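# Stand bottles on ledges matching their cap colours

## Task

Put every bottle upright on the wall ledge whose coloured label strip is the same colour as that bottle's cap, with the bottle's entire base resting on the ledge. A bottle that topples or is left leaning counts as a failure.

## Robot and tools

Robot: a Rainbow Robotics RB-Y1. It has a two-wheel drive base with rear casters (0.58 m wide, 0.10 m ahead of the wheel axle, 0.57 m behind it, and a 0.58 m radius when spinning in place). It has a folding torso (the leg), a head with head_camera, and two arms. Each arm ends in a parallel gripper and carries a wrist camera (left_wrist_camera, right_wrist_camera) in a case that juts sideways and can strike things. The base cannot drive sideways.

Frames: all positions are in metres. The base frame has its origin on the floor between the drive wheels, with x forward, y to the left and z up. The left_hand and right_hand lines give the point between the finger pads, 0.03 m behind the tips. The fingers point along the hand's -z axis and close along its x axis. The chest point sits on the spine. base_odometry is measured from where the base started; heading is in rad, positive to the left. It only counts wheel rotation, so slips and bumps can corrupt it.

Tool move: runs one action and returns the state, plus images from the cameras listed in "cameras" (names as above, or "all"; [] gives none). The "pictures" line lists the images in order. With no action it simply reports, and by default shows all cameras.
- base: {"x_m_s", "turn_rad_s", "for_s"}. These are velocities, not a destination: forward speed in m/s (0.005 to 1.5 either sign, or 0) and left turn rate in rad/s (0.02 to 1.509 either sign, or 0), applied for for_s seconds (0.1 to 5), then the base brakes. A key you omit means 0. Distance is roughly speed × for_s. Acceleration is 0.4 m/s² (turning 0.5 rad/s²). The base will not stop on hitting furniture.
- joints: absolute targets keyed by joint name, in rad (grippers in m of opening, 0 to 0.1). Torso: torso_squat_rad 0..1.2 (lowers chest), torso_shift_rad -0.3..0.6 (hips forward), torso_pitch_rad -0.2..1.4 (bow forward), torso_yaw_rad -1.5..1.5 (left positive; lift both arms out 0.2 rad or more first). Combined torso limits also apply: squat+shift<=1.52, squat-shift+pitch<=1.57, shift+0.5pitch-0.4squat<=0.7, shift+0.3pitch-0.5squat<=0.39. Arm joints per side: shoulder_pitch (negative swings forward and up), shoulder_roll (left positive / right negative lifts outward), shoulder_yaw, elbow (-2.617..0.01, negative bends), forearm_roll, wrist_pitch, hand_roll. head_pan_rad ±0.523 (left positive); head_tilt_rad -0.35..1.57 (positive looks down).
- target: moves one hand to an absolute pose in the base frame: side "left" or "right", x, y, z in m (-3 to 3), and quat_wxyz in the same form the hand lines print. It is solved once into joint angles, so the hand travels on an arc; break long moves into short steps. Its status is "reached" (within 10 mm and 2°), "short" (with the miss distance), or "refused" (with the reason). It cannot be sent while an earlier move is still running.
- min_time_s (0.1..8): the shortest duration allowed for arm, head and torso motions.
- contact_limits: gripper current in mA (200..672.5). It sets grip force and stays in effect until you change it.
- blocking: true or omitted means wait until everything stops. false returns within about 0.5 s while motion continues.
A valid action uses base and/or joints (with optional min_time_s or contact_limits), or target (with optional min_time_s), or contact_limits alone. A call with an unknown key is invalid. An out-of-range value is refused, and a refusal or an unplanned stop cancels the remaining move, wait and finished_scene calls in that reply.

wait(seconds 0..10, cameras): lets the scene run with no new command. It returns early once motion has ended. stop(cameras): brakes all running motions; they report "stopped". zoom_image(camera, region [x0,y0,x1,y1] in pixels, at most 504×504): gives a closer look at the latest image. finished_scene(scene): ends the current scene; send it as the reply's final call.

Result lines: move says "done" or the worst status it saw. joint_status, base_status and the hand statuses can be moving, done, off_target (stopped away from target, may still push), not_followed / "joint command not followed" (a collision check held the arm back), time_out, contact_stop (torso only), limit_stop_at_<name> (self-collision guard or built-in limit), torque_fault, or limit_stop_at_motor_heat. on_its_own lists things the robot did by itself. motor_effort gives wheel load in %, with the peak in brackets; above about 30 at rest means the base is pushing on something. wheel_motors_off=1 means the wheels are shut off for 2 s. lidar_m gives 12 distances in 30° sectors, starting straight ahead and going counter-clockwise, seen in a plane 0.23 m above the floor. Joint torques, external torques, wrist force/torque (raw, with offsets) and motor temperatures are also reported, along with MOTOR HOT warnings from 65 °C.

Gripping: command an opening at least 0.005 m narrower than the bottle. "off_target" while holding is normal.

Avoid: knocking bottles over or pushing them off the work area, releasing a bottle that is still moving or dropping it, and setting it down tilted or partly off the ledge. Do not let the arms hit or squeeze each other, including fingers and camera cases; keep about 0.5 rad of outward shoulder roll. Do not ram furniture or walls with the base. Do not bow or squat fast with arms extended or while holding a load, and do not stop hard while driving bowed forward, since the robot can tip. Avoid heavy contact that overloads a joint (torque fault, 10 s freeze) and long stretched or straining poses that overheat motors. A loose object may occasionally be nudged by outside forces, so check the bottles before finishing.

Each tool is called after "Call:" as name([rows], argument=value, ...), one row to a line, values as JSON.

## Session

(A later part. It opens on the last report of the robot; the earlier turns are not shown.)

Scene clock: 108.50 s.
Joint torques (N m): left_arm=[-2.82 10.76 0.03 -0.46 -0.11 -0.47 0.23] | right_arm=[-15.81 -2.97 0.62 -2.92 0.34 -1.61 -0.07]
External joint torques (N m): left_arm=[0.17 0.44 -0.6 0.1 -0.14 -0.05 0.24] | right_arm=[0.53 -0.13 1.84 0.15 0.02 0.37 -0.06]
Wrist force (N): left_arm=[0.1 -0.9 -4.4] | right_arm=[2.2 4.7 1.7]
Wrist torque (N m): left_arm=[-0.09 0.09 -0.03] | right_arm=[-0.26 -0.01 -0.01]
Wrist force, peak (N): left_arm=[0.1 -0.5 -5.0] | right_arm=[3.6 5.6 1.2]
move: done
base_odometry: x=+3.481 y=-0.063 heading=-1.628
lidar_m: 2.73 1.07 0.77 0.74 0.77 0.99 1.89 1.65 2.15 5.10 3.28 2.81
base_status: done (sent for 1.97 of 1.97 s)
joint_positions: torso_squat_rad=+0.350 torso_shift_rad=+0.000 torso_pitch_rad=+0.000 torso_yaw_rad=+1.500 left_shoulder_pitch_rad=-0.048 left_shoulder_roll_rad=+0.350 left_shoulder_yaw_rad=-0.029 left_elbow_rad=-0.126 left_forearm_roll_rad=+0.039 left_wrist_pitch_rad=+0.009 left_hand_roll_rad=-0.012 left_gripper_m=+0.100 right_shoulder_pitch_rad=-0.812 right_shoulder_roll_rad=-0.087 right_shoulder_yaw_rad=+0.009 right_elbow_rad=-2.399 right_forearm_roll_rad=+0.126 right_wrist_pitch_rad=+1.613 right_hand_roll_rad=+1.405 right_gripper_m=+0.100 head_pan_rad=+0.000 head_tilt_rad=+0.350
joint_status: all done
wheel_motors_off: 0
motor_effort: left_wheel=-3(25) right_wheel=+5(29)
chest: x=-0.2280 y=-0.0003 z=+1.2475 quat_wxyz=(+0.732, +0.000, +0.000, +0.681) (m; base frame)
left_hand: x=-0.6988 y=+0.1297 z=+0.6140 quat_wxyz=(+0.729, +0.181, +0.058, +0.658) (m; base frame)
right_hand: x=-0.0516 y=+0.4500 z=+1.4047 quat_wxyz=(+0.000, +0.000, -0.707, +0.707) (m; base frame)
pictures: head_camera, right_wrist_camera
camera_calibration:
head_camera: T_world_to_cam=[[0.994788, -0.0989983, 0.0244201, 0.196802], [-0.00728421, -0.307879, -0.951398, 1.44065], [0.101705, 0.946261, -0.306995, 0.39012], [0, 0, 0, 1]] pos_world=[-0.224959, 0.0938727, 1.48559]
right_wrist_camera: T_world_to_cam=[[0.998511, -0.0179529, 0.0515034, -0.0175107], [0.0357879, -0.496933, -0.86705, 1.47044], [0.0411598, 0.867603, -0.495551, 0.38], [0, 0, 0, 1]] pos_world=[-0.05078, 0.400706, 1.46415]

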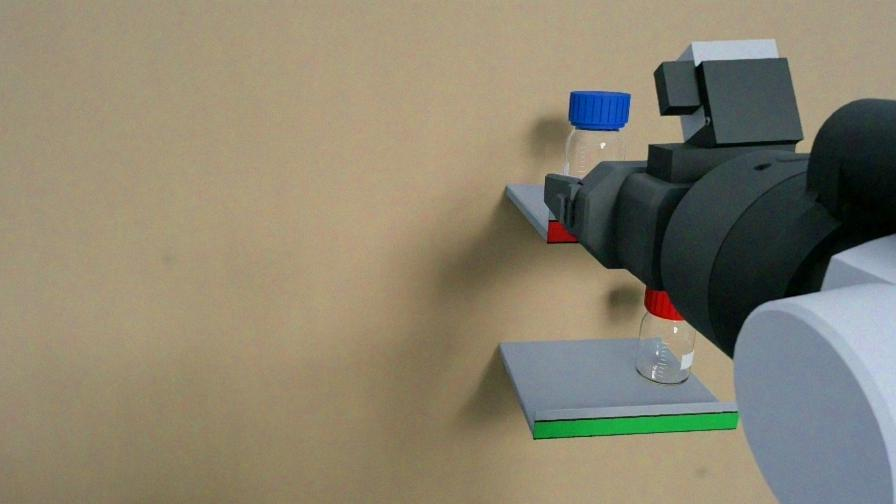

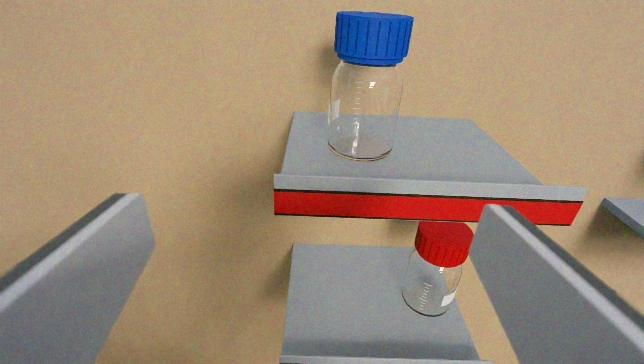

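Call:
zoom_image(camera="head_camera", region=[500, 20, 896, 340])

Call:
zoom_image(camera="right_wrist_camera", region=[260, 0, 600, 240])

Scaled by 1.273 from the camera's 896x504 image, which has a finer 1280x720 frame.

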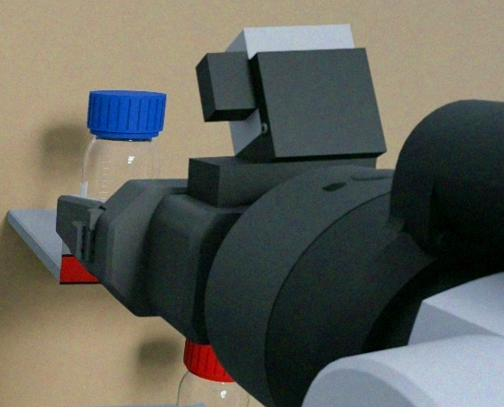

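Scaled by 1.482 from the camera's 644x364 image, which has a finer 1265x715 frame.

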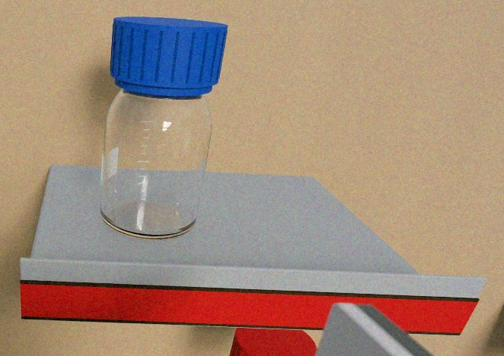

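Call:
move(target={"side": "right", "x": -0.013, "y": 0.55, "z": 1.405, "quat_wxyz": [0, 0, 0.7071, -0.7071]}, min_time_s=1.2, cameras=["right_wrist_camera"])

Call:
move(target={"side": "right", "x": -0.013, "y": 0.6, "z": 1.405, "quat_wxyz": [0, 0, 0.7071, -0.7071]}, min_time_s=1.0, cameras=["right_wrist_camera"])

Call:
move(target={"side": "right", "x": -0.013, "y": 0.64, "z": 1.405, "quat_wxyz": [0, 0, 0.7071, -0.7071]}, min_time_s=1.0, cameras=["head_camera", "right_wrist_camera"])

Scene clock: 113.53 s.
Joint torques (N m): left_arm=[-3.12 10.88 0.11 -0.37 -0.12 -0.53 0.28] | right_arm=[-20.45 -6.63 -1.75 -5.48 0.13 -1.66 0.18]
External joint torques (N m): left_arm=[-0.14 0.56 -0.52 0.18 -0.16 -0.1 0.29] | right_arm=[-0.35 -1.19 -0.45 0.33 -0.18 0.33 0.19]
Wrist force (N): left_arm=[-0.2 -1.0 -4.7] | right_arm=[3.3 5.3 1.0]
Wrist torque (N m): left_arm=[-0.10 0.05 -0.02] | right_arm=[-0.31 0.13 -0.15]
Wrist force, peak (N): left_arm=[-0.1 -1.2 -4.9] | right_arm=[3.6 5.2 0.7]
move: done
base_odometry: x=+3.481 y=-0.063 heading=-1.628
lidar_m: 2.73 1.06 0.77 0.74 0.77 0.99 1.89 1.65 2.15 5.10 3.28 2.82
base_status: not commanded
joint_positions: torso_squat_rad=+0.350 torso_shift_rad=+0.000 torso_pitch_rad=+0.000 torso_yaw_rad=+1.500 left_shoulder_pitch_rad=-0.048 left_shoulder_roll_rad=+0.350 left_shoulder_yaw_rad=-0.029 left_elbow_rad=-0.126 left_forearm_roll_rad=+0.039 left_wrist_pitch_rad=+0.009 left_hand_roll_rad=-0.012 left_gripper_m=+0.100 right_shoulder_pitch_rad=-0.882 right_shoulder_roll_rad=-0.173 right_shoulder_yaw_rad=-0.129 right_elbow_rad=-1.980 right_forearm_roll_rad=-0.019 right_wrist_pitch_rad=+1.265 right_hand_roll_rad=+1.439 right_gripper_m=+0.100 head_pan_rad=+0.000 head_tilt_rad=+0.350
joint_status: all done
wheel_motors_off: 0
motor_effort: left_wheel=-3(4) right_wheel=+5(7)
chest: x=-0.2280 y=-0.0002 z=+1.2475 quat_wxyz=(+0.732, +0.000, +0.000, +0.681) (m; base frame)
left_hand: x=-0.6988 y=+0.1297 z=+0.6140 quat_wxyz=(+0.729, +0.181, +0.058, +0.658) (m; base frame)
right_hand: x=-0.0131 y=+0.5500 z=+1.4049 quat_wxyz=(+0.000, +0.000, -0.707, +0.707) (m; base frame)
right_hand_status: reached (checked arc, planned for 1.2 s): 0 mm and 0.0 deg off.
pictures: right_wrist_camera
camera_calibration:
right_wrist_camera: T_world_to_cam=[[0.99853, -0.0166759, 0.0515634, -0.0549872], [0.0364945, -0.496475, -0.867284, 1.51896], [0.0400627, 0.867891, -0.495137, 0.290933], [0, 0, 0, 1]] pos_world=[-0.0121829, 0.50071, 1.46426]

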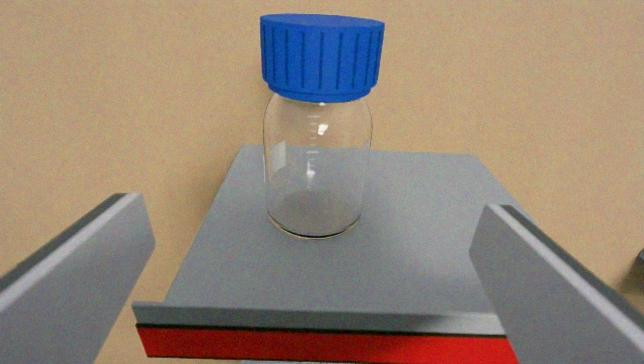

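Scene clock: 114.87 s.
Joint torques (N m): left_arm=[-3.29 10.43 -0.17 -0.49 -0.13 -0.44 0.25] | right_arm=[-22.49 -8.05 -2.59 -6.09 0.13 -1.96 0.05]
External joint torques (N m): left_arm=[-0.3 0.11 -0.8 0.06 -0.16 -0.01 0.25] | right_arm=[-0.36 -1.71 -1.23 0.94 -0.2 0.03 0.05]
Wrist force (N): left_arm=[0.2 -1.1 -4.7] | right_arm=[2.7 5.1 0.9]
Wrist torque (N m): left_arm=[-0.09 0.08 -0.04] | right_arm=[-0.29 0.01 0.04]
Wrist force, peak (N): left_arm=[-0.2 -1.0 -4.9] | right_arm=[3.6 5.7 1.7]
move: done
base_odometry: x=+3.481 y=-0.063 heading=-1.628
lidar_m: 2.73 1.07 0.77 0.74 0.78 0.99 1.89 1.64 2.15 5.10 3.29 2.81
base_status: not commanded
joint_positions: torso_squat_rad=+0.350 torso_shift_rad=+0.000 torso_pitch_rad=+0.000 torso_yaw_rad=+1.500 left_shoulder_pitch_rad=-0.048 left_shoulder_roll_rad=+0.350 left_shoulder_yaw_rad=-0.029 left_elbow_rad=-0.126 left_forearm_roll_rad=+0.039 left_wrist_pitch_rad=+0.009 left_hand_roll_rad=-0.012 left_gripper_m=+0.100 right_shoulder_pitch_rad=-0.970 right_shoulder_roll_rad=-0.188 right_shoulder_yaw_rad=-0.138 right_elbow_rad=-1.727 right_forearm_roll_rad=-0.019 right_wrist_pitch_rad=+1.100 right_hand_roll_rad=+1.436 right_gripper_m=+0.100 head_pan_rad=+0.000 head_tilt_rad=+0.350
joint_status: all done
wheel_motors_off: 0
motor_effort: left_wheel=-3(4) right_wheel=+6(7)
chest: x=-0.2280 y=-0.0002 z=+1.2475 quat_wxyz=(+0.732, +0.000, +0.000, +0.681) (m; base frame)
left_hand: x=-0.6988 y=+0.1297 z=+0.6140 quat_wxyz=(+0.729, +0.181, +0.058, +0.658) (m; base frame)
right_hand: x=-0.0132 y=+0.6000 z=+1.4049 quat_wxyz=(+0.000, +0.000, -0.707, +0.707) (m; base frame)
right_hand_status: reached (checked arc, planned for 1.0 s): 0 mm and 0.0 deg off.
pictures: right_wrist_camera
camera_calibration:
right_wrist_camera: T_world_to_cam=[[0.998527, -0.0164952, 0.0516897, -0.0543431], [0.0366974, -0.496398, -0.867319, 1.54389], [0.0399653, 0.867938, -0.495061, 0.247454], [0, 0, 0, 1]] pos_world=[-0.0122831, 0.55071, 1.46436]

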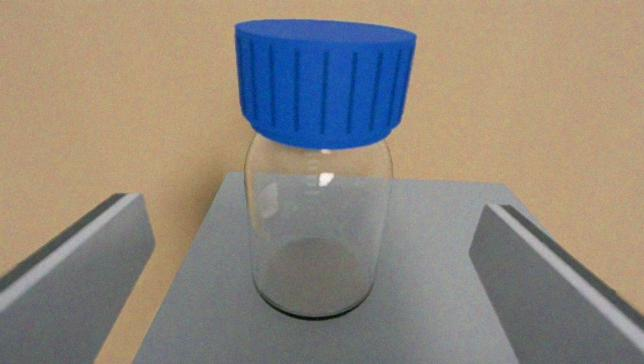

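Scene clock: 116.20 s.
Joint torques (N m): left_arm=[-2.83 10.34 0.17 -0.51 -0.07 -0.42 0.22] | right_arm=[-23.43 -8.31 -2.26 -6.74 0.42 -1.94 -0.11]
External joint torques (N m): left_arm=[0.16 0.02 -0.45 0.04 -0.11 0.01 0.23] | right_arm=[0.36 -1.13 -0.89 1.23 0.09 0.05 -0.1]
Wrist force (N): left_arm=[0.2 -0.9 -4.4] | right_arm=[3.4 4.5 1.3]
Wrist torque (N m): left_arm=[-0.12 0.10 -0.03] | right_arm=[-0.22 0.08 0.01]
Wrist force, peak (N): left_arm=[0.2 -1.2 -4.9] | right_arm=[3.2 5.8 1.0]
move: done
base_odometry: x=+3.481 y=-0.063 heading=-1.628
lidar_m: 2.73 1.06 0.77 0.74 0.78 1.00 1.89 1.65 2.15 5.10 3.28 2.81
base_status: not commanded
joint_positions: torso_squat_rad=+0.350 torso_shift_rad=+0.000 torso_pitch_rad=+0.000 torso_yaw_rad=+1.500 left_shoulder_pitch_rad=-0.048 left_shoulder_roll_rad=+0.350 left_shoulder_yaw_rad=-0.029 left_elbow_rad=-0.126 left_forearm_roll_rad=+0.039 left_wrist_pitch_rad=+0.009 left_hand_roll_rad=-0.012 left_gripper_m=+0.100 right_shoulder_pitch_rad=-1.060 right_shoulder_roll_rad=-0.204 right_shoulder_yaw_rad=-0.146 right_elbow_rad=-1.496 right_forearm_roll_rad=-0.021 right_wrist_pitch_rad=+0.959 right_hand_roll_rad=+1.432 right_gripper_m=+0.100 head_pan_rad=+0.000 head_tilt_rad=+0.350
joint_status: all done
wheel_motors_off: 0
motor_effort: left_wheel=-4(4) right_wheel=+5(6)
chest: x=-0.2280 y=-0.0002 z=+1.2475 quat_wxyz=(+0.732, +0.000, +0.000, +0.681) (m; base frame)
left_hand: x=-0.6988 y=+0.1297 z=+0.6140 quat_wxyz=(+0.729, +0.181, +0.058, +0.658) (m; base frame)
right_hand: x=-0.0132 y=+0.6400 z=+1.4049 quat_wxyz=(+0.000, +0.000, -0.707, +0.707) (m; base frame)
right_hand_status: reached (checked arc, planned for 1.0 s): 0 mm and 0.0 deg off.
pictures: head_camera, right_wrist_camera
camera_calibration:
head_camera: T_world_to_cam=[[0.994788, -0.0989983, 0.0244201, 0.196802], [-0.00728421, -0.307879, -0.951398, 1.44065], [0.101705, 0.946261, -0.306995, 0.39012], [0, 0, 0, 1]] pos_world=[-0.224959, 0.0938727, 1.48559]
right_wrist_camera: T_world_to_cam=[[0.998527, -0.0164952, 0.0516897, -0.0536833], [0.0366974, -0.496398, -0.867319, 1.56374], [0.0399653, 0.867938, -0.495061, 0.212737], [0, 0, 0, 1]] pos_world=[-0.0122831, 0.59071, 1.46436]

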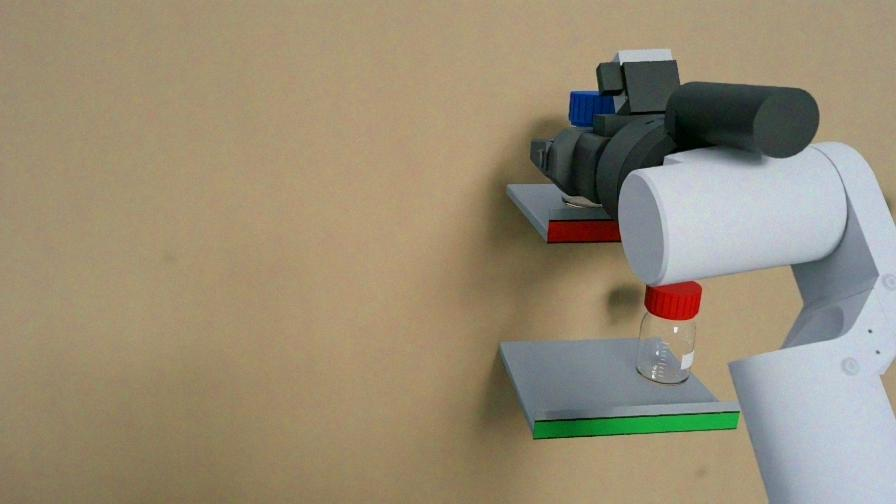

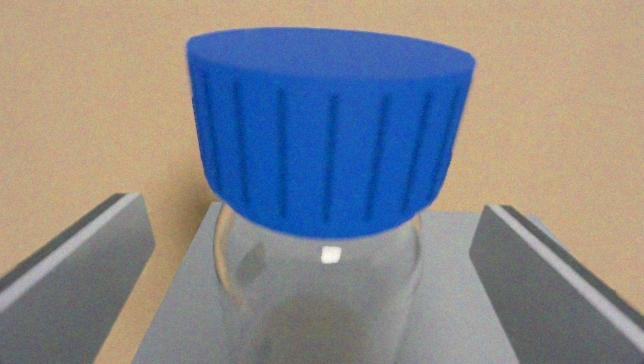

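Call:
move(joints={"right_gripper_m": 0.035})

Call:
move(target={"side": "right", "x": -0.013, "y": 0.64, "z": 1.435, "quat_wxyz": [0, 0, 0.7071, -0.7071]}, min_time_s=0.7)

Call:
move(target={"side": "right", "x": -0.013, "y": 0.46, "z": 1.44, "quat_wxyz": [0, 0, 0.7071, -0.7071]}, min_time_s=1.3)

Call:
move(base={"x_m_s": 0.4, "for_s": 1.9667}, cameras=["head_camera", "right_wrist_camera"])

Scene clock: 118.37 s.
Joint torques (N m): left_arm=[-3.21 10.66 -0.15 -0.44 -0.08 -0.43 0.25] | right_arm=[-23.44 -8.48 -2.15 -7.15 0.13 -1.83 -0.11]
External joint torques (N m): left_arm=[-0.22 0.34 -0.77 0.11 -0.12 0 0.25] | right_arm=[0.34 -1.3 -0.79 0.82 -0.2 0.16 -0.1]
Wrist force (N): left_arm=[0.1 -0.9 -4.4] | right_arm=[3.1 4.5 1.2]
Wrist torque (N m): left_arm=[-0.13 0.08 -0.04] | right_arm=[-0.30 0.08 -0.01]
Wrist force, peak (N): left_arm=[0.1 -1.2 -4.8] | right_arm=[3.7 5.6 0.8]
move: off_target
base_odometry: x=+3.481 y=-0.063 heading=-1.628
lidar_m: 2.72 1.06 0.77 0.74 0.77 0.99 1.89 1.64 2.15 5.10 3.28 2.81
base_status: not commanded
joint_positions: torso_squat_rad=+0.350 torso_shift_rad=+0.000 torso_pitch_rad=+0.000 torso_yaw_rad=+1.500 left_shoulder_pitch_rad=-0.048 left_shoulder_roll_rad=+0.350 left_shoulder_yaw_rad=-0.029 left_elbow_rad=-0.126 left_forearm_roll_rad=+0.039 left_wrist_pitch_rad=+0.009 left_hand_roll_rad=-0.012 left_gripper_m=+0.100 right_shoulder_pitch_rad=-1.060 right_shoulder_roll_rad=-0.204 right_shoulder_yaw_rad=-0.146 right_elbow_rad=-1.496 right_forearm_roll_rad=-0.021 right_wrist_pitch_rad=+0.959 right_hand_roll_rad=+1.432 right_gripper_m=+0.055 head_pan_rad=+0.000 head_tilt_rad=+0.350
joint_status: right_gripper_m off_target (ended at +0.055, target +0.035)
wheel_motors_off: 0
motor_effort: left_wheel=-4(4) right_wheel=+6(6)
chest: x=-0.2280 y=-0.0002 z=+1.2475 quat_wxyz=(+0.732, +0.000, +0.000, +0.681) (m; base frame)
left_hand: x=-0.6988 y=+0.1297 z=+0.6140 quat_wxyz=(+0.729, +0.181, +0.058, +0.658) (m; base frame)
right_hand: x=-0.0132 y=+0.6400 z=+1.4049 quat_wxyz=(+0.000, +0.000, -0.707, +0.707) (m; base frame)
pictures: none

Scene clock: 119.40 s.
Joint torques (N m): left_arm=[-3.31 10.82 0.24 -0.62 -0.12 -0.54 0.24] | right_arm=[-24.84 -9.34 -2.8 -7.2 0.14 -2.1 0.23]
External joint torques (N m): left_arm=[-0.32 0.5 -0.38 -0.07 -0.15 -0.11 0.24] | right_arm=[-0.71 -1.67 -1.41 0.47 -0.19 -0.11 0.24]
Wrist force (N): left_arm=[-0.1 -1.2 -4.5] | right_arm=[3.4 5.5 0.7]
Wrist torque (N m): left_arm=[-0.08 0.06 -0.03] | right_arm=[-0.13 0.07 -0.15]
Wrist force, peak (N): left_arm=[0.3 -1.1 -4.8] | right_arm=[3.1 7.1 1.3]
move: done
base_odometry: x=+3.481 y=-0.063 heading=-1.628
lidar_m: 2.73 1.07 0.78 0.74 0.77 0.99 1.89 1.64 2.15 5.10 3.28 2.81
base_status: not commanded
joint_positions: torso_squat_rad=+0.350 torso_shift_rad=+0.000 torso_pitch_rad=+0.000 torso_yaw_rad=+1.500 left_shoulder_pitch_rad=-0.048 left_shoulder_roll_rad=+0.350 left_shoulder_yaw_rad=-0.029 left_elbow_rad=-0.126 left_forearm_roll_rad=+0.039 left_wrist_pitch_rad=+0.009 left_hand_roll_rad=-0.012 left_gripper_m=+0.100 right_shoulder_pitch_rad=-1.143 right_shoulder_roll_rad=-0.229 right_shoulder_yaw_rad=-0.158 right_elbow_rad=-1.456 right_forearm_roll_rad=-0.034 right_wrist_pitch_rad=+1.004 right_hand_roll_rad=+1.434 right_gripper_m=+0.055 head_pan_rad=+0.000 head_tilt_rad=+0.350
joint_status: all done
wheel_motors_off: 0
motor_effort: left_wheel=-4(4) right_wheel=+6(6)
chest: x=-0.2280 y=-0.0002 z=+1.2475 quat_wxyz=(+0.732, +0.000, +0.000, +0.681) (m; base frame)
left_hand: x=-0.6988 y=+0.1297 z=+0.6140 quat_wxyz=(+0.729, +0.181, +0.058, +0.658) (m; base frame)
right_hand: x=-0.0132 y=+0.6400 z=+1.4347 quat_wxyz=(+0.000, +0.000, -0.707, +0.707) (m; base frame)
right_hand_status: reached (checked arc, planned for 0.7 s): 0 mm and 0.0 deg off.
pictures: none

Scene clock: 121.07 s.
Joint torques (N m): left_arm=[-3.17 10.63 -0.2 -0.39 0.04 -0.39 0.15] | right_arm=[-16.77 -4.49 0.22 -2.5 0.26 -2.46 0.02]
External joint torques (N m): left_arm=[-0.19 0.31 -0.83 0.16 0.01 0.04 0.16] | right_arm=[0.76 0.67 1.4 0.02 -0.01 -0.47 0.03]
Wrist force (N): left_arm=[0.1 -0.8 -4.7] | right_arm=[3.4 6.3 1.0]
Wrist torque (N m): left_arm=[-0.13 0.09 -0.04] | right_arm=[-0.24 0.13 0.01]
Wrist force, peak (N): left_arm=[0.1 -0.9 -4.9] | right_arm=[3.0 7.3 0.0]
move: done
base_odometry: x=+3.481 y=-0.063 heading=-1.628
lidar_m: 2.72 1.06 0.77 0.74 0.78 0.99 1.89 1.65 2.15 5.10 3.28 2.81
base_status: not commanded
joint_positions: torso_squat_rad=+0.350 torso_shift_rad=+0.000 torso_pitch_rad=+0.000 torso_yaw_rad=+1.500 left_shoulder_pitch_rad=-0.048 left_shoulder_roll_rad=+0.350 left_shoulder_yaw_rad=-0.029 left_elbow_rad=-0.126 left_forearm_roll_rad=+0.039 left_wrist_pitch_rad=+0.009 left_hand_roll_rad=-0.012 left_gripper_m=+0.100 right_shoulder_pitch_rad=-0.929 right_shoulder_roll_rad=-0.204 right_shoulder_yaw_rad=-0.152 right_elbow_rad=-2.319 right_forearm_roll_rad=-0.047 right_wrist_pitch_rad=+1.654 right_hand_roll_rad=+1.426 right_gripper_m=+0.055 head_pan_rad=+0.000 head_tilt_rad=+0.350
joint_status: all done
wheel_motors_off: 0
motor_effort: left_wheel=-4(4) right_wheel=+5(7)
chest: x=-0.2280 y=-0.0002 z=+1.2475 quat_wxyz=(+0.732, +0.000, +0.000, +0.681) (m; base frame)
left_hand: x=-0.6988 y=+0.1297 z=+0.6140 quat_wxyz=(+0.729, +0.181, +0.058, +0.658) (m; base frame)
right_hand: x=-0.0128 y=+0.4603 z=+1.4400 quat_wxyz=(+0.000, +0.000, -0.707, +0.707) (m; base frame)
right_hand_status: reached (checked arc, planned for 1.3 s): 0 mm and 0.0 deg off.
pictures: none

Scene clock: 124.60 s.
Joint torques (N m): left_arm=[-3.08 11.8 0.11 -0.51 -0.2 -0.47 0.31] | right_arm=[-16.76 -5.59 0.64 -2.55 0.28 -2.26 -0.15]
External joint torques (N m): left_arm=[-0.09 1.48 -0.52 0.04 -0.23 -0.04 0.32] | right_arm=[0.77 -0.43 1.82 -0.02 0.01 -0.27 -0.15]
Wrist force (N): left_arm=[0.0 -0.9 -4.6] | right_arm=[3.2 6.3 1.1]
Wrist torque (N m): left_arm=[-0.11 0.06 -0.02] | right_arm=[-0.24 0.09 -0.02]
Wrist force, peak (N): left_arm=[0.3 -1.2 -4.9] | right_arm=[3.9 6.9 0.9]
move: done
base_odometry: x=+3.436 y=-0.849 heading=-1.628
lidar_m: 1.95 1.06 0.77 0.74 0.78 1.07 1.75 2.41 3.57 5.10 2.54 1.99
base_status: done (sent for 1.97 of 1.97 s)
joint_positions: torso_squat_rad=+0.350 torso_shift_rad=+0.000 torso_pitch_rad=+0.000 torso_yaw_rad=+1.500 left_shoulder_pitch_rad=-0.048 left_shoulder_roll_rad=+0.350 left_shoulder_yaw_rad=-0.029 left_elbow_rad=-0.126 left_forearm_roll_rad=+0.039 left_wrist_pitch_rad=+0.009 left_hand_roll_rad=-0.012 left_gripper_m=+0.100 right_shoulder_pitch_rad=-0.929 right_shoulder_roll_rad=-0.204 right_shoulder_yaw_rad=-0.152 right_elbow_rad=-2.319 right_forearm_roll_rad=-0.047 right_wrist_pitch_rad=+1.654 right_hand_roll_rad=+1.426 right_gripper_m=+0.055 head_pan_rad=+0.000 head_tilt_rad=+0.350
joint_status: not commanded
wheel_motors_off: 0
motor_effort: left_wheel=-5(40) right_wheel=+1(22)
chest: x=-0.2279 y=-0.0002 z=+1.2475 quat_wxyz=(+0.732, +0.000, +0.000, +0.681) (m; base frame)
left_hand: x=-0.6987 y=+0.1297 z=+0.6140 quat_wxyz=(+0.729, +0.181, +0.058, +0.658) (m; base frame)
right_hand: x=-0.0128 y=+0.4603 z=+1.4400 quat_wxyz=(+0.000, +0.000, -0.707, +0.707) (m; base frame)
pictures: head_camera, right_wrist_camera
camera_calibration:
head_camera: T_world_to_cam=[[0.994787, -0.0990276, 0.0243244, 0.196857], [-0.00739331, -0.307958, -0.951371, 1.44063], [0.101703, 0.946232, -0.307085, 0.390151], [0, 0, 0, 1]] pos_world=[-0.224859, 0.0939731, 1.48559]
right_wrist_camera: T_world_to_cam=[[0.998541, -0.016971, 0.0512615, -0.0580186], [0.0360951, -0.496281, -0.867411, 1.50496], [0.040161, 0.867996, -0.494944, 0.38582], [0, 0, 0, 1]] pos_world=[-0.0118827, 0.411009, 1.49936]

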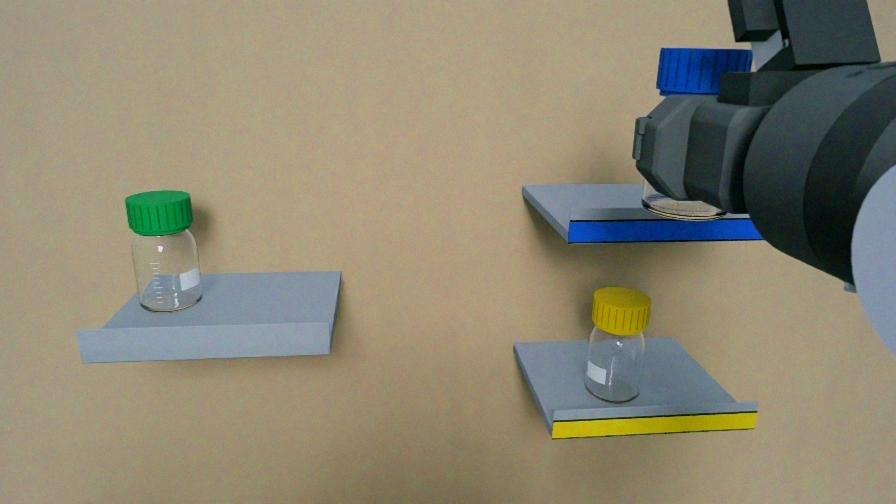

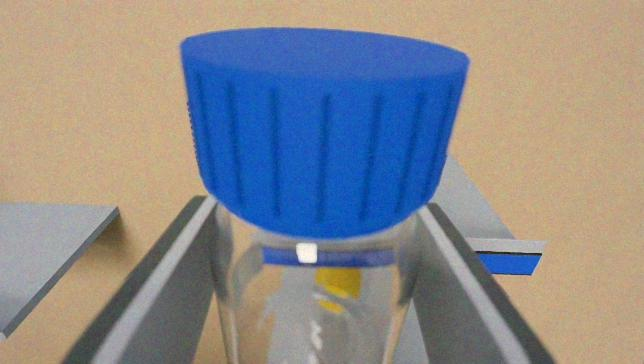

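Call:
move(target={"side": "right", "x": 0.04, "y": 0.56, "z": 1.435, "quat_wxyz": [0, 0, 0.7071, -0.7071]}, min_time_s=1.2)

Call:
move(target={"side": "right", "x": 0.04, "y": 0.642, "z": 1.43, "quat_wxyz": [0, 0, 0.7071, -0.7071]}, min_time_s=1.0)

Call:
move(target={"side": "right", "x": 0.04, "y": 0.642, "z": 1.407, "quat_wxyz": [0, 0, 0.7071, -0.7071]}, min_time_s=0.8, cameras=["right_wrist_camera"])

Call:
move(target={"side": "right", "x": 0.04, "y": 0.642, "z": 1.4035, "quat_wxyz": [0, 0, 0.7071, -0.7071]}, min_time_s=0.6, cameras=["head_camera", "right_wrist_camera"])

Scene clock: 127.20 s.
Joint torques (N m): left_arm=[-2.92 11.76 0.04 -0.57 -0.12 -0.34 0.2] | right_arm=[-21.74 -9.38 -1.52 -5.44 -0.01 -2.05 0.2]
External joint torques (N m): left_arm=[0.06 1.45 -0.59 -0.02 -0.16 0.09 0.2] | right_arm=[-0.73 -1.81 -0.67 0.29 -0.12 -0.04 0.21]
Wrist force (N): left_arm=[0.4 -0.9 -4.6] | right_arm=[4.0 6.7 1.4]
Wrist torque (N m): left_arm=[-0.11 0.13 -0.02] | right_arm=[-0.32 0.13 -0.20]
Wrist force, peak (N): left_arm=[0.0 -1.0 -4.9] | right_arm=[3.0 7.4 1.7]
move: done
base_odometry: x=+3.436 y=-0.849 heading=-1.628
lidar_m: 1.94 1.06 0.78 0.74 0.78 1.07 1.75 2.41 3.56 5.10 2.53 1.99
base_status: not commanded
joint_positions: torso_squat_rad=+0.350 torso_shift_rad=+0.000 torso_pitch_rad=+0.000 torso_yaw_rad=+1.500 left_shoulder_pitch_rad=-0.048 left_shoulder_roll_rad=+0.350 left_shoulder_yaw_rad=-0.029 left_elbow_rad=-0.126 left_forearm_roll_rad=+0.039 left_wrist_pitch_rad=+0.009 left_hand_roll_rad=-0.012 left_gripper_m=+0.100 right_shoulder_pitch_rad=-0.966 right_shoulder_roll_rad=-0.272 right_shoulder_yaw_rad=-0.273 right_elbow_rad=-1.876 right_forearm_roll_rad=-0.171 right_wrist_pitch_rad=+1.273 right_hand_roll_rad=+1.540 right_gripper_m=+0.055 head_pan_rad=+0.000 head_tilt_rad=+0.350
joint_status: all done
wheel_motors_off: 0
motor_effort: left_wheel=-5(5) right_wheel=+1(2)
chest: x=-0.2279 y=-0.0002 z=+1.2475 quat_wxyz=(+0.732, +0.000, +0.000, +0.681) (m; base frame)
left_hand: x=-0.6987 y=+0.1297 z=+0.6140 quat_wxyz=(+0.729, +0.181, +0.058, +0.658) (m; base frame)
right_hand: x=+0.0399 y=+0.5600 z=+1.4347 quat_wxyz=(+0.000, +0.000, -0.707, +0.707) (m; base frame)
right_hand_status: reached (checked arc, planned for 1.2 s): 0 mm and 0.0 deg off.
pictures: none

Scene clock: 128.53 s.
Joint torques (N m): left_arm=[-2.93 11.8 -0.07 -0.4 -0.07 -0.35 0.34] | right_arm=[-24.44 -10.41 1.14 -7.52 -0.07 -2.1 0.14]
External joint torques (N m): left_arm=[0.05 1.48 -0.7 0.14 -0.1 0.07 0.34] | right_arm=[-0.23 -1.75 1.88 0.4 -0.16 -0.09 0.15]
Wrist force (N): left_arm=[0.0 -1.1 -4.5] | right_arm=[3.2 6.3 0.2]
Wrist torque (N m): left_arm=[-0.11 0.07 -0.03] | right_arm=[-0.31 0.06 -0.14]
Wrist force, peak (N): left_arm=[-0.2 -1.0 -4.9] | right_arm=[3.4 7.9 -0.1]
move: done
base_odometry: x=+3.436 y=-0.849 heading=-1.628
lidar_m: 1.94 1.06 0.77 0.74 0.77 1.06 1.75 2.41 3.56 5.10 2.54 1.99
base_status: not commanded
joint_positions: torso_squat_rad=+0.350 torso_shift_rad=+0.000 torso_pitch_rad=+0.000 torso_yaw_rad=+1.500 left_shoulder_pitch_rad=-0.048 left_shoulder_roll_rad=+0.350 left_shoulder_yaw_rad=-0.029 left_elbow_rad=-0.126 left_forearm_roll_rad=+0.039 left_wrist_pitch_rad=+0.009 left_hand_roll_rad=-0.012 left_gripper_m=+0.100 right_shoulder_pitch_rad=-1.113 right_shoulder_roll_rad=-0.284 right_shoulder_yaw_rad=-0.268 right_elbow_rad=-1.433 right_forearm_roll_rad=-0.159 right_wrist_pitch_rad=+0.976 right_hand_roll_rad=+1.579 right_gripper_m=+0.055 head_pan_rad=+0.000 head_tilt_rad=+0.350
joint_status: all done
wheel_motors_off: 0
motor_effort: left_wheel=-5(5) right_wheel=+2(3)
chest: x=-0.2279 y=-0.0002 z=+1.2475 quat_wxyz=(+0.732, +0.000, +0.000, +0.681) (m; base frame)
left_hand: x=-0.6987 y=+0.1297 z=+0.6140 quat_wxyz=(+0.729, +0.181, +0.058, +0.658) (m; base frame)
right_hand: x=+0.0400 y=+0.6420 z=+1.4298 quat_wxyz=(+0.000, +0.000, -0.707, +0.707) (m; base frame)
right_hand_status: reached (checked arc, planned for 1.0 s): 0 mm and 0.0 deg off.
pictures: none

Scene clock: 129.67 s.
Joint torques (N m): left_arm=[-2.86 11.71 -0.12 -0.57 -0.04 -0.45 0.36] | right_arm=[-22.65 -8.74 1.14 -8.21 0.06 -2.61 0.09]
External joint torques (N m): left_arm=[0.12 1.39 -0.75 -0.02 -0.07 -0.03 0.37] | right_arm=[1.34 -0.3 1.86 -0.07 -0.02 -0.6 0.1]
Wrist force (N): left_arm=[0.0 -1.1 -4.3] | right_arm=[3.9 6.5 0.3]
Wrist torque (N m): left_arm=[-0.09 0.08 -0.02] | right_arm=[-0.31 0.16 -0.16]
Wrist force, peak (N): left_arm=[0.1 -1.2 -4.8] | right_arm=[3.5 7.6 1.4]
move: done
base_odometry: x=+3.436 y=-0.849 heading=-1.628
lidar_m: 1.95 1.06 0.77 0.74 0.77 1.07 1.75 2.40 3.57 5.10 2.54 1.99
base_status: not commanded
joint_positions: torso_squat_rad=+0.350 torso_shift_rad=+0.000 torso_pitch_rad=+0.000 torso_yaw_rad=+1.500 left_shoulder_pitch_rad=-0.048 left_shoulder_roll_rad=+0.350 left_shoulder_yaw_rad=-0.029 left_elbow_rad=-0.126 left_forearm_roll_rad=+0.039 left_wrist_pitch_rad=+0.009 left_hand_roll_rad=-0.012 left_gripper_m=+0.100 right_shoulder_pitch_rad=-1.055 right_shoulder_roll_rad=-0.264 right_shoulder_yaw_rad=-0.263 right_elbow_rad=-1.460 right_forearm_roll_rad=-0.158 right_wrist_pitch_rad=+0.944 right_hand_roll_rad=+1.585 right_gripper_m=+0.055 head_pan_rad=+0.000 head_tilt_rad=+0.350
joint_status: all done
wheel_motors_off: 0
motor_effort: left_wheel=-5(5) right_wheel=+3(3)
chest: x=-0.2279 y=-0.0002 z=+1.2475 quat_wxyz=(+0.732, +0.000, +0.000, +0.681) (m; base frame)
left_hand: x=-0.6987 y=+0.1297 z=+0.6140 quat_wxyz=(+0.729, +0.181, +0.058, +0.658) (m; base frame)
right_hand: x=+0.0404 y=+0.6425 z=+1.4076 quat_wxyz=(+0.001, +0.000, -0.706, +0.708) (m; base frame)
right_hand_status: reached (checked arc, planned for 0.8 s): 1 mm and 0.1 deg off.
pictures: right_wrist_camera
camera_calibration:
right_wrist_camera: T_world_to_cam=[[0.998581, -0.0171353, 0.050416, -0.105059], [0.0351977, -0.498052, -0.866432, 1.56523], [0.0399564, 0.866978, -0.496743, 0.212762], [0, 0, 0, 1]] pos_world=[0.0413165, 0.593305, 1.46715]

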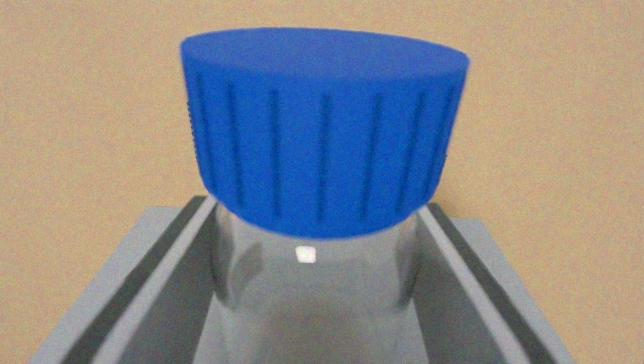

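Scene clock: 130.60 s.
Joint torques (N m): left_arm=[-3.18 11.9 -0.12 -0.52 -0.07 -0.4 0.33] | right_arm=[-17.69 -6.38 1.65 -5.69 0 -0.51 0.11]
External joint torques (N m): left_arm=[-0.2 1.58 -0.75 0.03 -0.1 0.03 0.33] | right_arm=[6.23 1.99 2.37 2.47 -0.08 1.5 0.12]
Wrist force (N): left_arm=[-0.1 -0.8 -4.8] | right_arm=[2.2 -1.7 -3.6]
Wrist torque (N m): left_arm=[-0.14 0.07 -0.03] | right_arm=[-0.53 0.00 -0.11]
Wrist force, peak (N): left_arm=[0.0 -1.0 -4.8] | right_arm=[2.8 7.1 1.0]
move: done
base_odometry: x=+3.436 y=-0.849 heading=-1.628
lidar_m: 1.95 1.06 0.77 0.74 0.77 1.06 1.75 2.41 3.56 5.10 2.54 1.99
base_status: not commanded
joint_positions: torso_squat_rad=+0.350 torso_shift_rad=+0.000 torso_pitch_rad=+0.000 torso_yaw_rad=+1.500 left_shoulder_pitch_rad=-0.048 left_shoulder_roll_rad=+0.350 left_shoulder_yaw_rad=-0.029 left_elbow_rad=-0.126 left_forearm_roll_rad=+0.039 left_wrist_pitch_rad=+0.009 left_hand_roll_rad=-0.012 left_gripper_m=+0.100 right_shoulder_pitch_rad=-1.044 right_shoulder_roll_rad=-0.259 right_shoulder_yaw_rad=-0.262 right_elbow_rad=-1.468 right_forearm_roll_rad=-0.157 right_wrist_pitch_rad=+0.936 right_hand_roll_rad=+1.586 right_gripper_m=+0.055 head_pan_rad=+0.000 head_tilt_rad=+0.350
joint_status: all done
wheel_motors_off: 0
motor_effort: left_wheel=-5(5) right_wheel=+0(3)
chest: x=-0.2279 y=-0.0002 z=+1.2475 quat_wxyz=(+0.732, +0.000, +0.000, +0.681) (m; base frame)
left_hand: x=-0.6987 y=+0.1297 z=+0.6140 quat_wxyz=(+0.729, +0.181, +0.058, +0.658) (m; base frame)
right_hand: x=+0.0402 y=+0.6418 z=+1.4049 quat_wxyz=(+0.000, +0.000, -0.708, +0.706) (m; base frame)
right_hand_status: reached (checked arc, planned for 0.6 s): 1 mm and 0.1 deg off.
pictures: head_camera, right_wrist_camera
camera_calibration:
head_camera: T_world_to_cam=[[0.994787, -0.0990241, 0.0243347, 0.196841], [-0.00738254, -0.307959, -0.951371, 1.44063], [0.101703, 0.946232, -0.307085, 0.390151], [0, 0, 0, 1]] pos_world=[-0.224859, 0.0939731, 1.48559]
right_wrist_camera: T_world_to_cam=[[0.998529, -0.0172084, 0.0514077, -0.106132], [0.0361928, -0.494382, -0.868491, 1.563], [0.0403603, 0.869075, -0.493032, 0.205368], [0, 0, 0, 1]] pos_world=[0.0411179, 0.592413, 1.46416]

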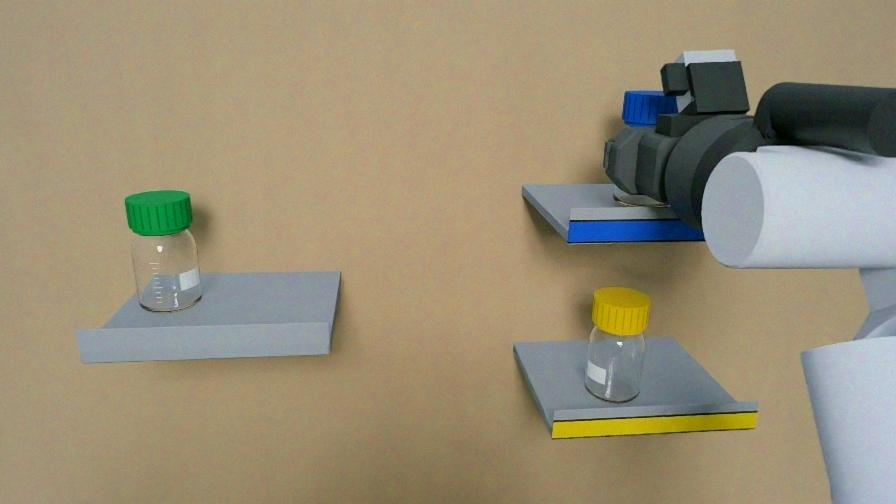

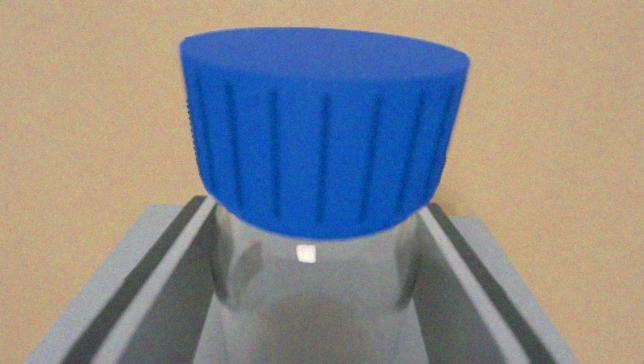

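Call:
move(joints={"right_gripper_m": 0.09})

Call:
move(target={"side": "right", "x": 0.04, "y": 0.45, "z": 1.41, "quat_wxyz": [0, 0, 0.7071, -0.7071]}, min_time_s=1.3, cameras=["head_camera", "right_wrist_camera"])

Call:
move(base={"x_m_s": -0.4, "for_s": 1.8333}, joints={"right_shoulder_pitch_rad": -0.028, "right_shoulder_roll_rad": -0.094, "right_shoulder_yaw_rad": -0.013, "right_elbow_rad": -2.358, "right_forearm_roll_rad": -0.106, "right_wrist_pitch_rad": 0.811, "right_hand_roll_rad": 1.551, "right_gripper_m": 0.1}, min_time_s=2, cameras=["head_camera", "right_wrist_camera"])

Scene clock: 133.00 s.
Joint torques (N m): left_arm=[-2.86 11.84 -0.04 -0.47 -0.09 -0.4 0.27] | right_arm=[-21.23 -8.27 1.51 -6.94 -0.04 -1.62 0.07]
External joint torques (N m): left_arm=[0.12 1.52 -0.66 0.08 -0.13 0.03 0.27] | right_arm=[2.69 0.1 2.24 1.22 -0.12 0.39 0.08]
Wrist force (N): left_arm=[-0.1 -1.0 -4.7] | right_arm=[2.8 5.0 0.9]
Wrist torque (N m): left_arm=[-0.10 0.06 -0.03] | right_arm=[-0.32 0.02 -0.17]
Wrist force, peak (N): left_arm=[0.1 -1.1 -4.9] | right_arm=[2.7 6.2 1.1]
move: done
base_odometry: x=+3.436 y=-0.849 heading=-1.628
lidar_m: 1.94 1.06 0.78 0.74 0.77 1.07 1.75 2.41 3.56 5.10 2.54 1.99
base_status: not commanded
joint_positions: torso_squat_rad=+0.350 torso_shift_rad=+0.000 torso_pitch_rad=+0.000 torso_yaw_rad=+1.500 left_shoulder_pitch_rad=-0.048 left_shoulder_roll_rad=+0.350 left_shoulder_yaw_rad=-0.029 left_elbow_rad=-0.126 left_forearm_roll_rad=+0.039 left_wrist_pitch_rad=+0.009 left_hand_roll_rad=-0.012 left_gripper_m=+0.100 right_shoulder_pitch_rad=-1.043 right_shoulder_roll_rad=-0.259 right_shoulder_yaw_rad=-0.262 right_elbow_rad=-1.468 right_forearm_roll_rad=-0.157 right_wrist_pitch_rad=+0.936 right_hand_roll_rad=+1.586 right_gripper_m=+0.090 head_pan_rad=+0.000 head_tilt_rad=+0.350
joint_status: all done
wheel_motors_off: 0
motor_effort: left_wheel=-5(5) right_wheel=+1(3)
chest: x=-0.2279 y=-0.0002 z=+1.2475 quat_wxyz=(+0.732, +0.000, +0.000, +0.681) (m; base frame)
left_hand: x=-0.6987 y=+0.1297 z=+0.6140 quat_wxyz=(+0.729, +0.181, +0.058, +0.658) (m; base frame)
right_hand: x=+0.0402 y=+0.6419 z=+1.4040 quat_wxyz=(+0.000, +0.000, -0.707, +0.707) (m; base frame)
pictures: none

Scene clock: 143.33 s.
Joint torques (N m): left_arm=[-3.15 11.38 -0.09 -0.7 -0.07 -0.47 0.19] | right_arm=[-2.83 -2.14 -0.26 3.58 -0.51 4.26 -1.28]
External joint torques (N m): left_arm=[-0.13 1.07 -0.71 -0.14 -0.1 -0.04 0.19] | right_arm=[20.44 6.16 0.51 11.41 -0.58 6.27 -1.28]
External joint torques when the fault began: right_arm=[55.35 16.53 0.79 9.85 -2.09 23.49 -2.21]
Wrist force (N): left_arm=[0.0 -0.8 -4.4] | right_arm=[3.2 -28.2 1.7]
Wrist torque (N m): left_arm=[-0.12 0.08 -0.03] | right_arm=[1.32 0.12 1.29]
Wrist force, peak (N): left_arm=[1.6 -0.3 -5.4] | right_arm=[-8.5 -109.8 -147.8]
move: torque_fault
TORQUE FAULT: right_wrist_pitch_rad reached its load limit. The robot stopped for 10 seconds, dropped its targets and accepts commands again. The stop added 9.1 s to the call.
base_odometry: x=+3.436 y=-0.849 heading=-1.628
lidar_m: 1.95 1.07 0.78 0.74 0.78 1.07 1.75 2.41 3.56 5.10 2.54 2.00
base_status: not commanded
joint_positions: torso_squat_rad=+0.350 torso_shift_rad=+0.000 torso_pitch_rad=-0.001 torso_yaw_rad=+1.500 left_shoulder_pitch_rad=-0.048 left_shoulder_roll_rad=+0.350 left_shoulder_yaw_rad=-0.029 left_elbow_rad=-0.126 left_forearm_roll_rad=+0.039 left_wrist_pitch_rad=+0.009 left_hand_roll_rad=-0.012 left_gripper_m=+0.100 right_shoulder_pitch_rad=-1.002 right_shoulder_roll_rad=-0.265 right_shoulder_yaw_rad=-0.270 right_elbow_rad=-1.558 right_forearm_roll_rad=-0.171 right_wrist_pitch_rad=+1.045 right_hand_roll_rad=+1.567 right_gripper_m=+0.090 head_pan_rad=+0.000 head_tilt_rad=+0.350
joint_status: right_shoulder_pitch_rad torque_fault (moved +0.041 of +0.282); right_shoulder_yaw_rad torque_fault (moved -0.007 of -0.038); right_elbow_rad torque_fault (moved -0.090 of -0.918); right_forearm_roll_rad torque_fault (moved -0.014 of -0.070); right_wrist_pitch_rad torque_fault (moved +0.109 of +0.642); right_hand_roll_rad torque_fault (moved -0.019 of -0.095); the others done
wheel_motors_off: 0
on_its_own: right_shoulder_pitch_rad is held at -0.997, not at your -0.761, since a torque_fault; right_shoulder_yaw_rad is held at -0.270, not at your -0.300, since a torque_fault; right_elbow_rad is held at -1.555, not at your -2.386, since a torque_fault; right_forearm_roll_rad is held at -0.171, not at your -0.227, since a torque_fault; right_wrist_pitch_rad is held at +1.047, not at your +1.579, since a torque_fault; right_hand_roll_rad is held at +1.567, not at your +1.491, since a torque_fault
motor_effort: left_wheel=+2(21) right_wheel=-3(20)
chest: x=-0.2283 y=-0.0007 z=+1.2475 quat_wxyz=(+0.732, +0.000, -0.001, +0.682) (m; base frame)
left_hand: x=-0.6987 y=+0.1298 z=+0.6138 quat_wxyz=(+0.729, +0.181, +0.057, +0.658) (m; base frame)
right_hand: x=+0.0466 y=+0.6256 z=+1.3921 quat_wxyz=(+0.008, +0.006, -0.688, +0.726) (m; base frame)
right_hand_status: short (checked arc, planned for 1.3 s): torque_fault, 177 mm and 3.3 deg off.
pictures: head_camera, right_wrist_camera
camera_calibration:
head_camera: T_world_to_cam=[[0.994782, -0.0989523, 0.0248379, 0.196513], [-0.00678807, -0.307113, -0.951649, 1.44097], [0.101796, 0.946515, -0.306182, 0.389551], [0, 0, 0, 1]] pos_world=[-0.225361, 0.0932701, 1.48569]
right_wrist_camera: T_world_to_cam=[[0.999327, -0.0176648, 0.0321487, -0.0850633], [0.0174375, -0.542291, -0.84001, 1.53478], [0.0322726, 0.840005, -0.541618, 0.299146], [0, 0, 0, 1]] pos_world=[0.0485892, 0.579509, 1.45399]

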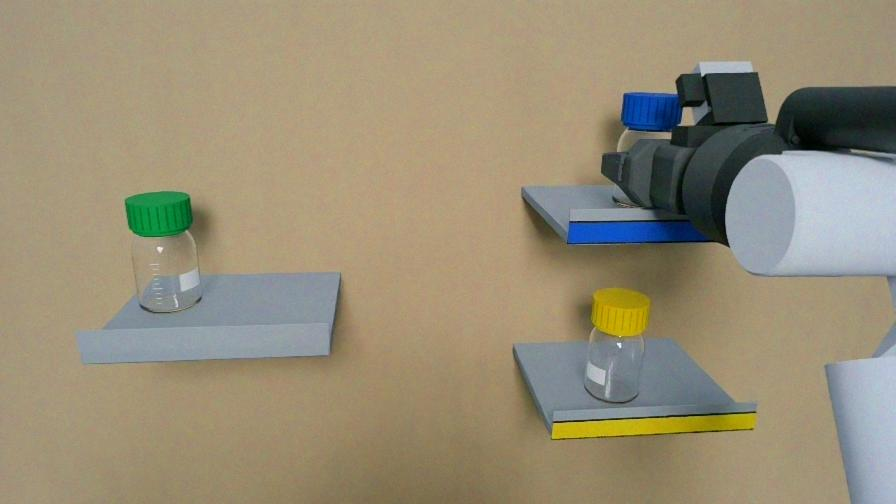

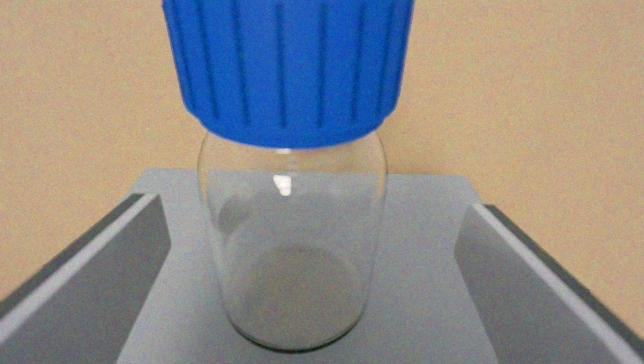

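not run: a stop that you did not command came earlier in this reply.

Call:
move(target={"side": "right", "x": 0.043, "y": 0.634, "z": 1.43, "quat_wxyz": [0, 0, 0.7071, -0.7071]}, min_time_s=1.5, cameras=["head_camera", "right_wrist_camera"])

Scene clock: 147.40 s.
Joint torques (N m): left_arm=[-3.16 11.08 0.24 -0.46 -0.11 -0.57 0.3] | right_arm=[-23.76 -9.98 1.21 -6.46 0.07 -2.03 0.23]
External joint torques (N m): left_arm=[-0.18 0.77 -0.39 0.09 -0.14 -0.15 0.31] | right_arm=[0.13 -1.35 2.02 1.27 -0.02 -0.03 0.24]
Wrist force (N): left_arm=[0.4 -0.9 -4.8] | right_arm=[2.5 4.6 0.7]
Wrist torque (N m): left_arm=[-0.10 0.11 -0.03] | right_arm=[-0.28 -0.02 -0.17]
Wrist force, peak (N): left_arm=[0.0 -1.2 -4.8] | right_arm=[2.9 -29.2 3.0]
move: done
base_odometry: x=+3.436 y=-0.849 heading=-1.628
lidar_m: 1.95 1.07 0.77 0.74 0.77 1.06 1.75 2.40 3.56 5.10 2.54 2.00
base_status: not commanded
joint_positions: torso_squat_rad=+0.350 torso_shift_rad=+0.000 torso_pitch_rad=+0.000 torso_yaw_rad=+1.500 left_shoulder_pitch_rad=-0.048 left_shoulder_roll_rad=+0.350 left_shoulder_yaw_rad=-0.029 left_elbow_rad=-0.126 left_forearm_roll_rad=+0.039 left_wrist_pitch_rad=+0.009 left_hand_roll_rad=-0.012 left_gripper_m=+0.100 right_shoulder_pitch_rad=-1.091 right_shoulder_roll_rad=-0.289 right_shoulder_yaw_rad=-0.269 right_elbow_rad=-1.480 right_forearm_roll_rad=-0.169 right_wrist_pitch_rad=+1.004 right_hand_roll_rad=+1.578 right_gripper_m=+0.090 head_pan_rad=+0.000 head_tilt_rad=+0.350
joint_status: all done
wheel_motors_off: 0
motor_effort: left_wheel=+2(2) right_wheel=-4(5)
chest: x=-0.2281 y=-0.0003 z=+1.2475 quat_wxyz=(+0.732, +0.000, +0.000, +0.682) (m; base frame)
left_hand: x=-0.6987 y=+0.1297 z=+0.6138 quat_wxyz=(+0.729, +0.181, +0.057, +0.658) (m; base frame)
right_hand: x=+0.0433 y=+0.6341 z=+1.4293 quat_wxyz=(+0.000, +0.000, -0.707, +0.707) (m; base frame)
right_hand_status: reached (checked arc, planned for 1.5 s): 1 mm and 0.1 deg off.
pictures: head_camera, right_wrist_camera
camera_calibration:
head_camera: T_world_to_cam=[[0.994789, -0.0989416, 0.0245981, 0.196732], [-0.0070888, -0.307808, -0.951422, 1.44072], [0.101707, 0.94629, -0.306906, 0.390006], [0, 0, 0, 1]] pos_world=[-0.22516, 0.0938723, 1.48559]
right_wrist_camera: T_world_to_cam=[[0.998578, -0.017009, 0.0505202, -0.109417], [0.0353955, -0.497083, -0.866981, 1.5799], [0.0398592, 0.867536, -0.495774, 0.228893], [0, 0, 0, 1]] pos_world=[0.0442162, 0.584908, 1.48875]

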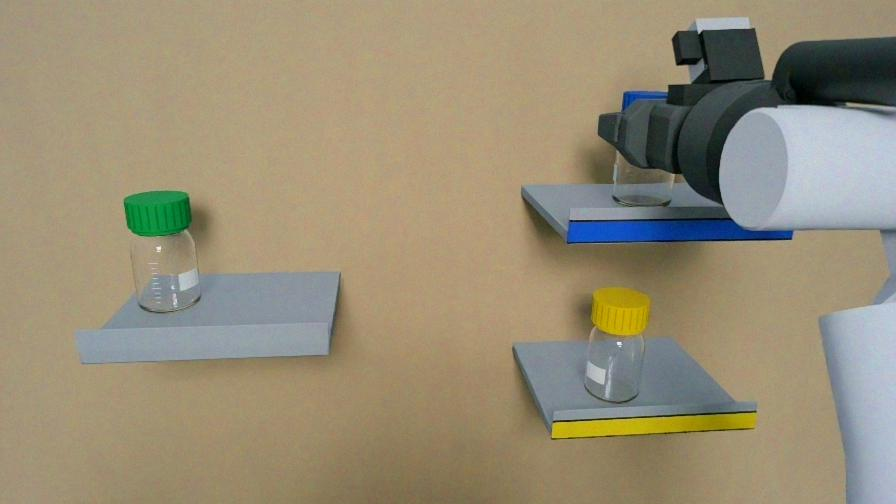

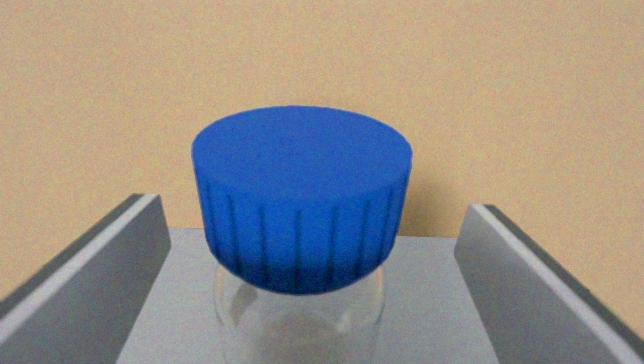

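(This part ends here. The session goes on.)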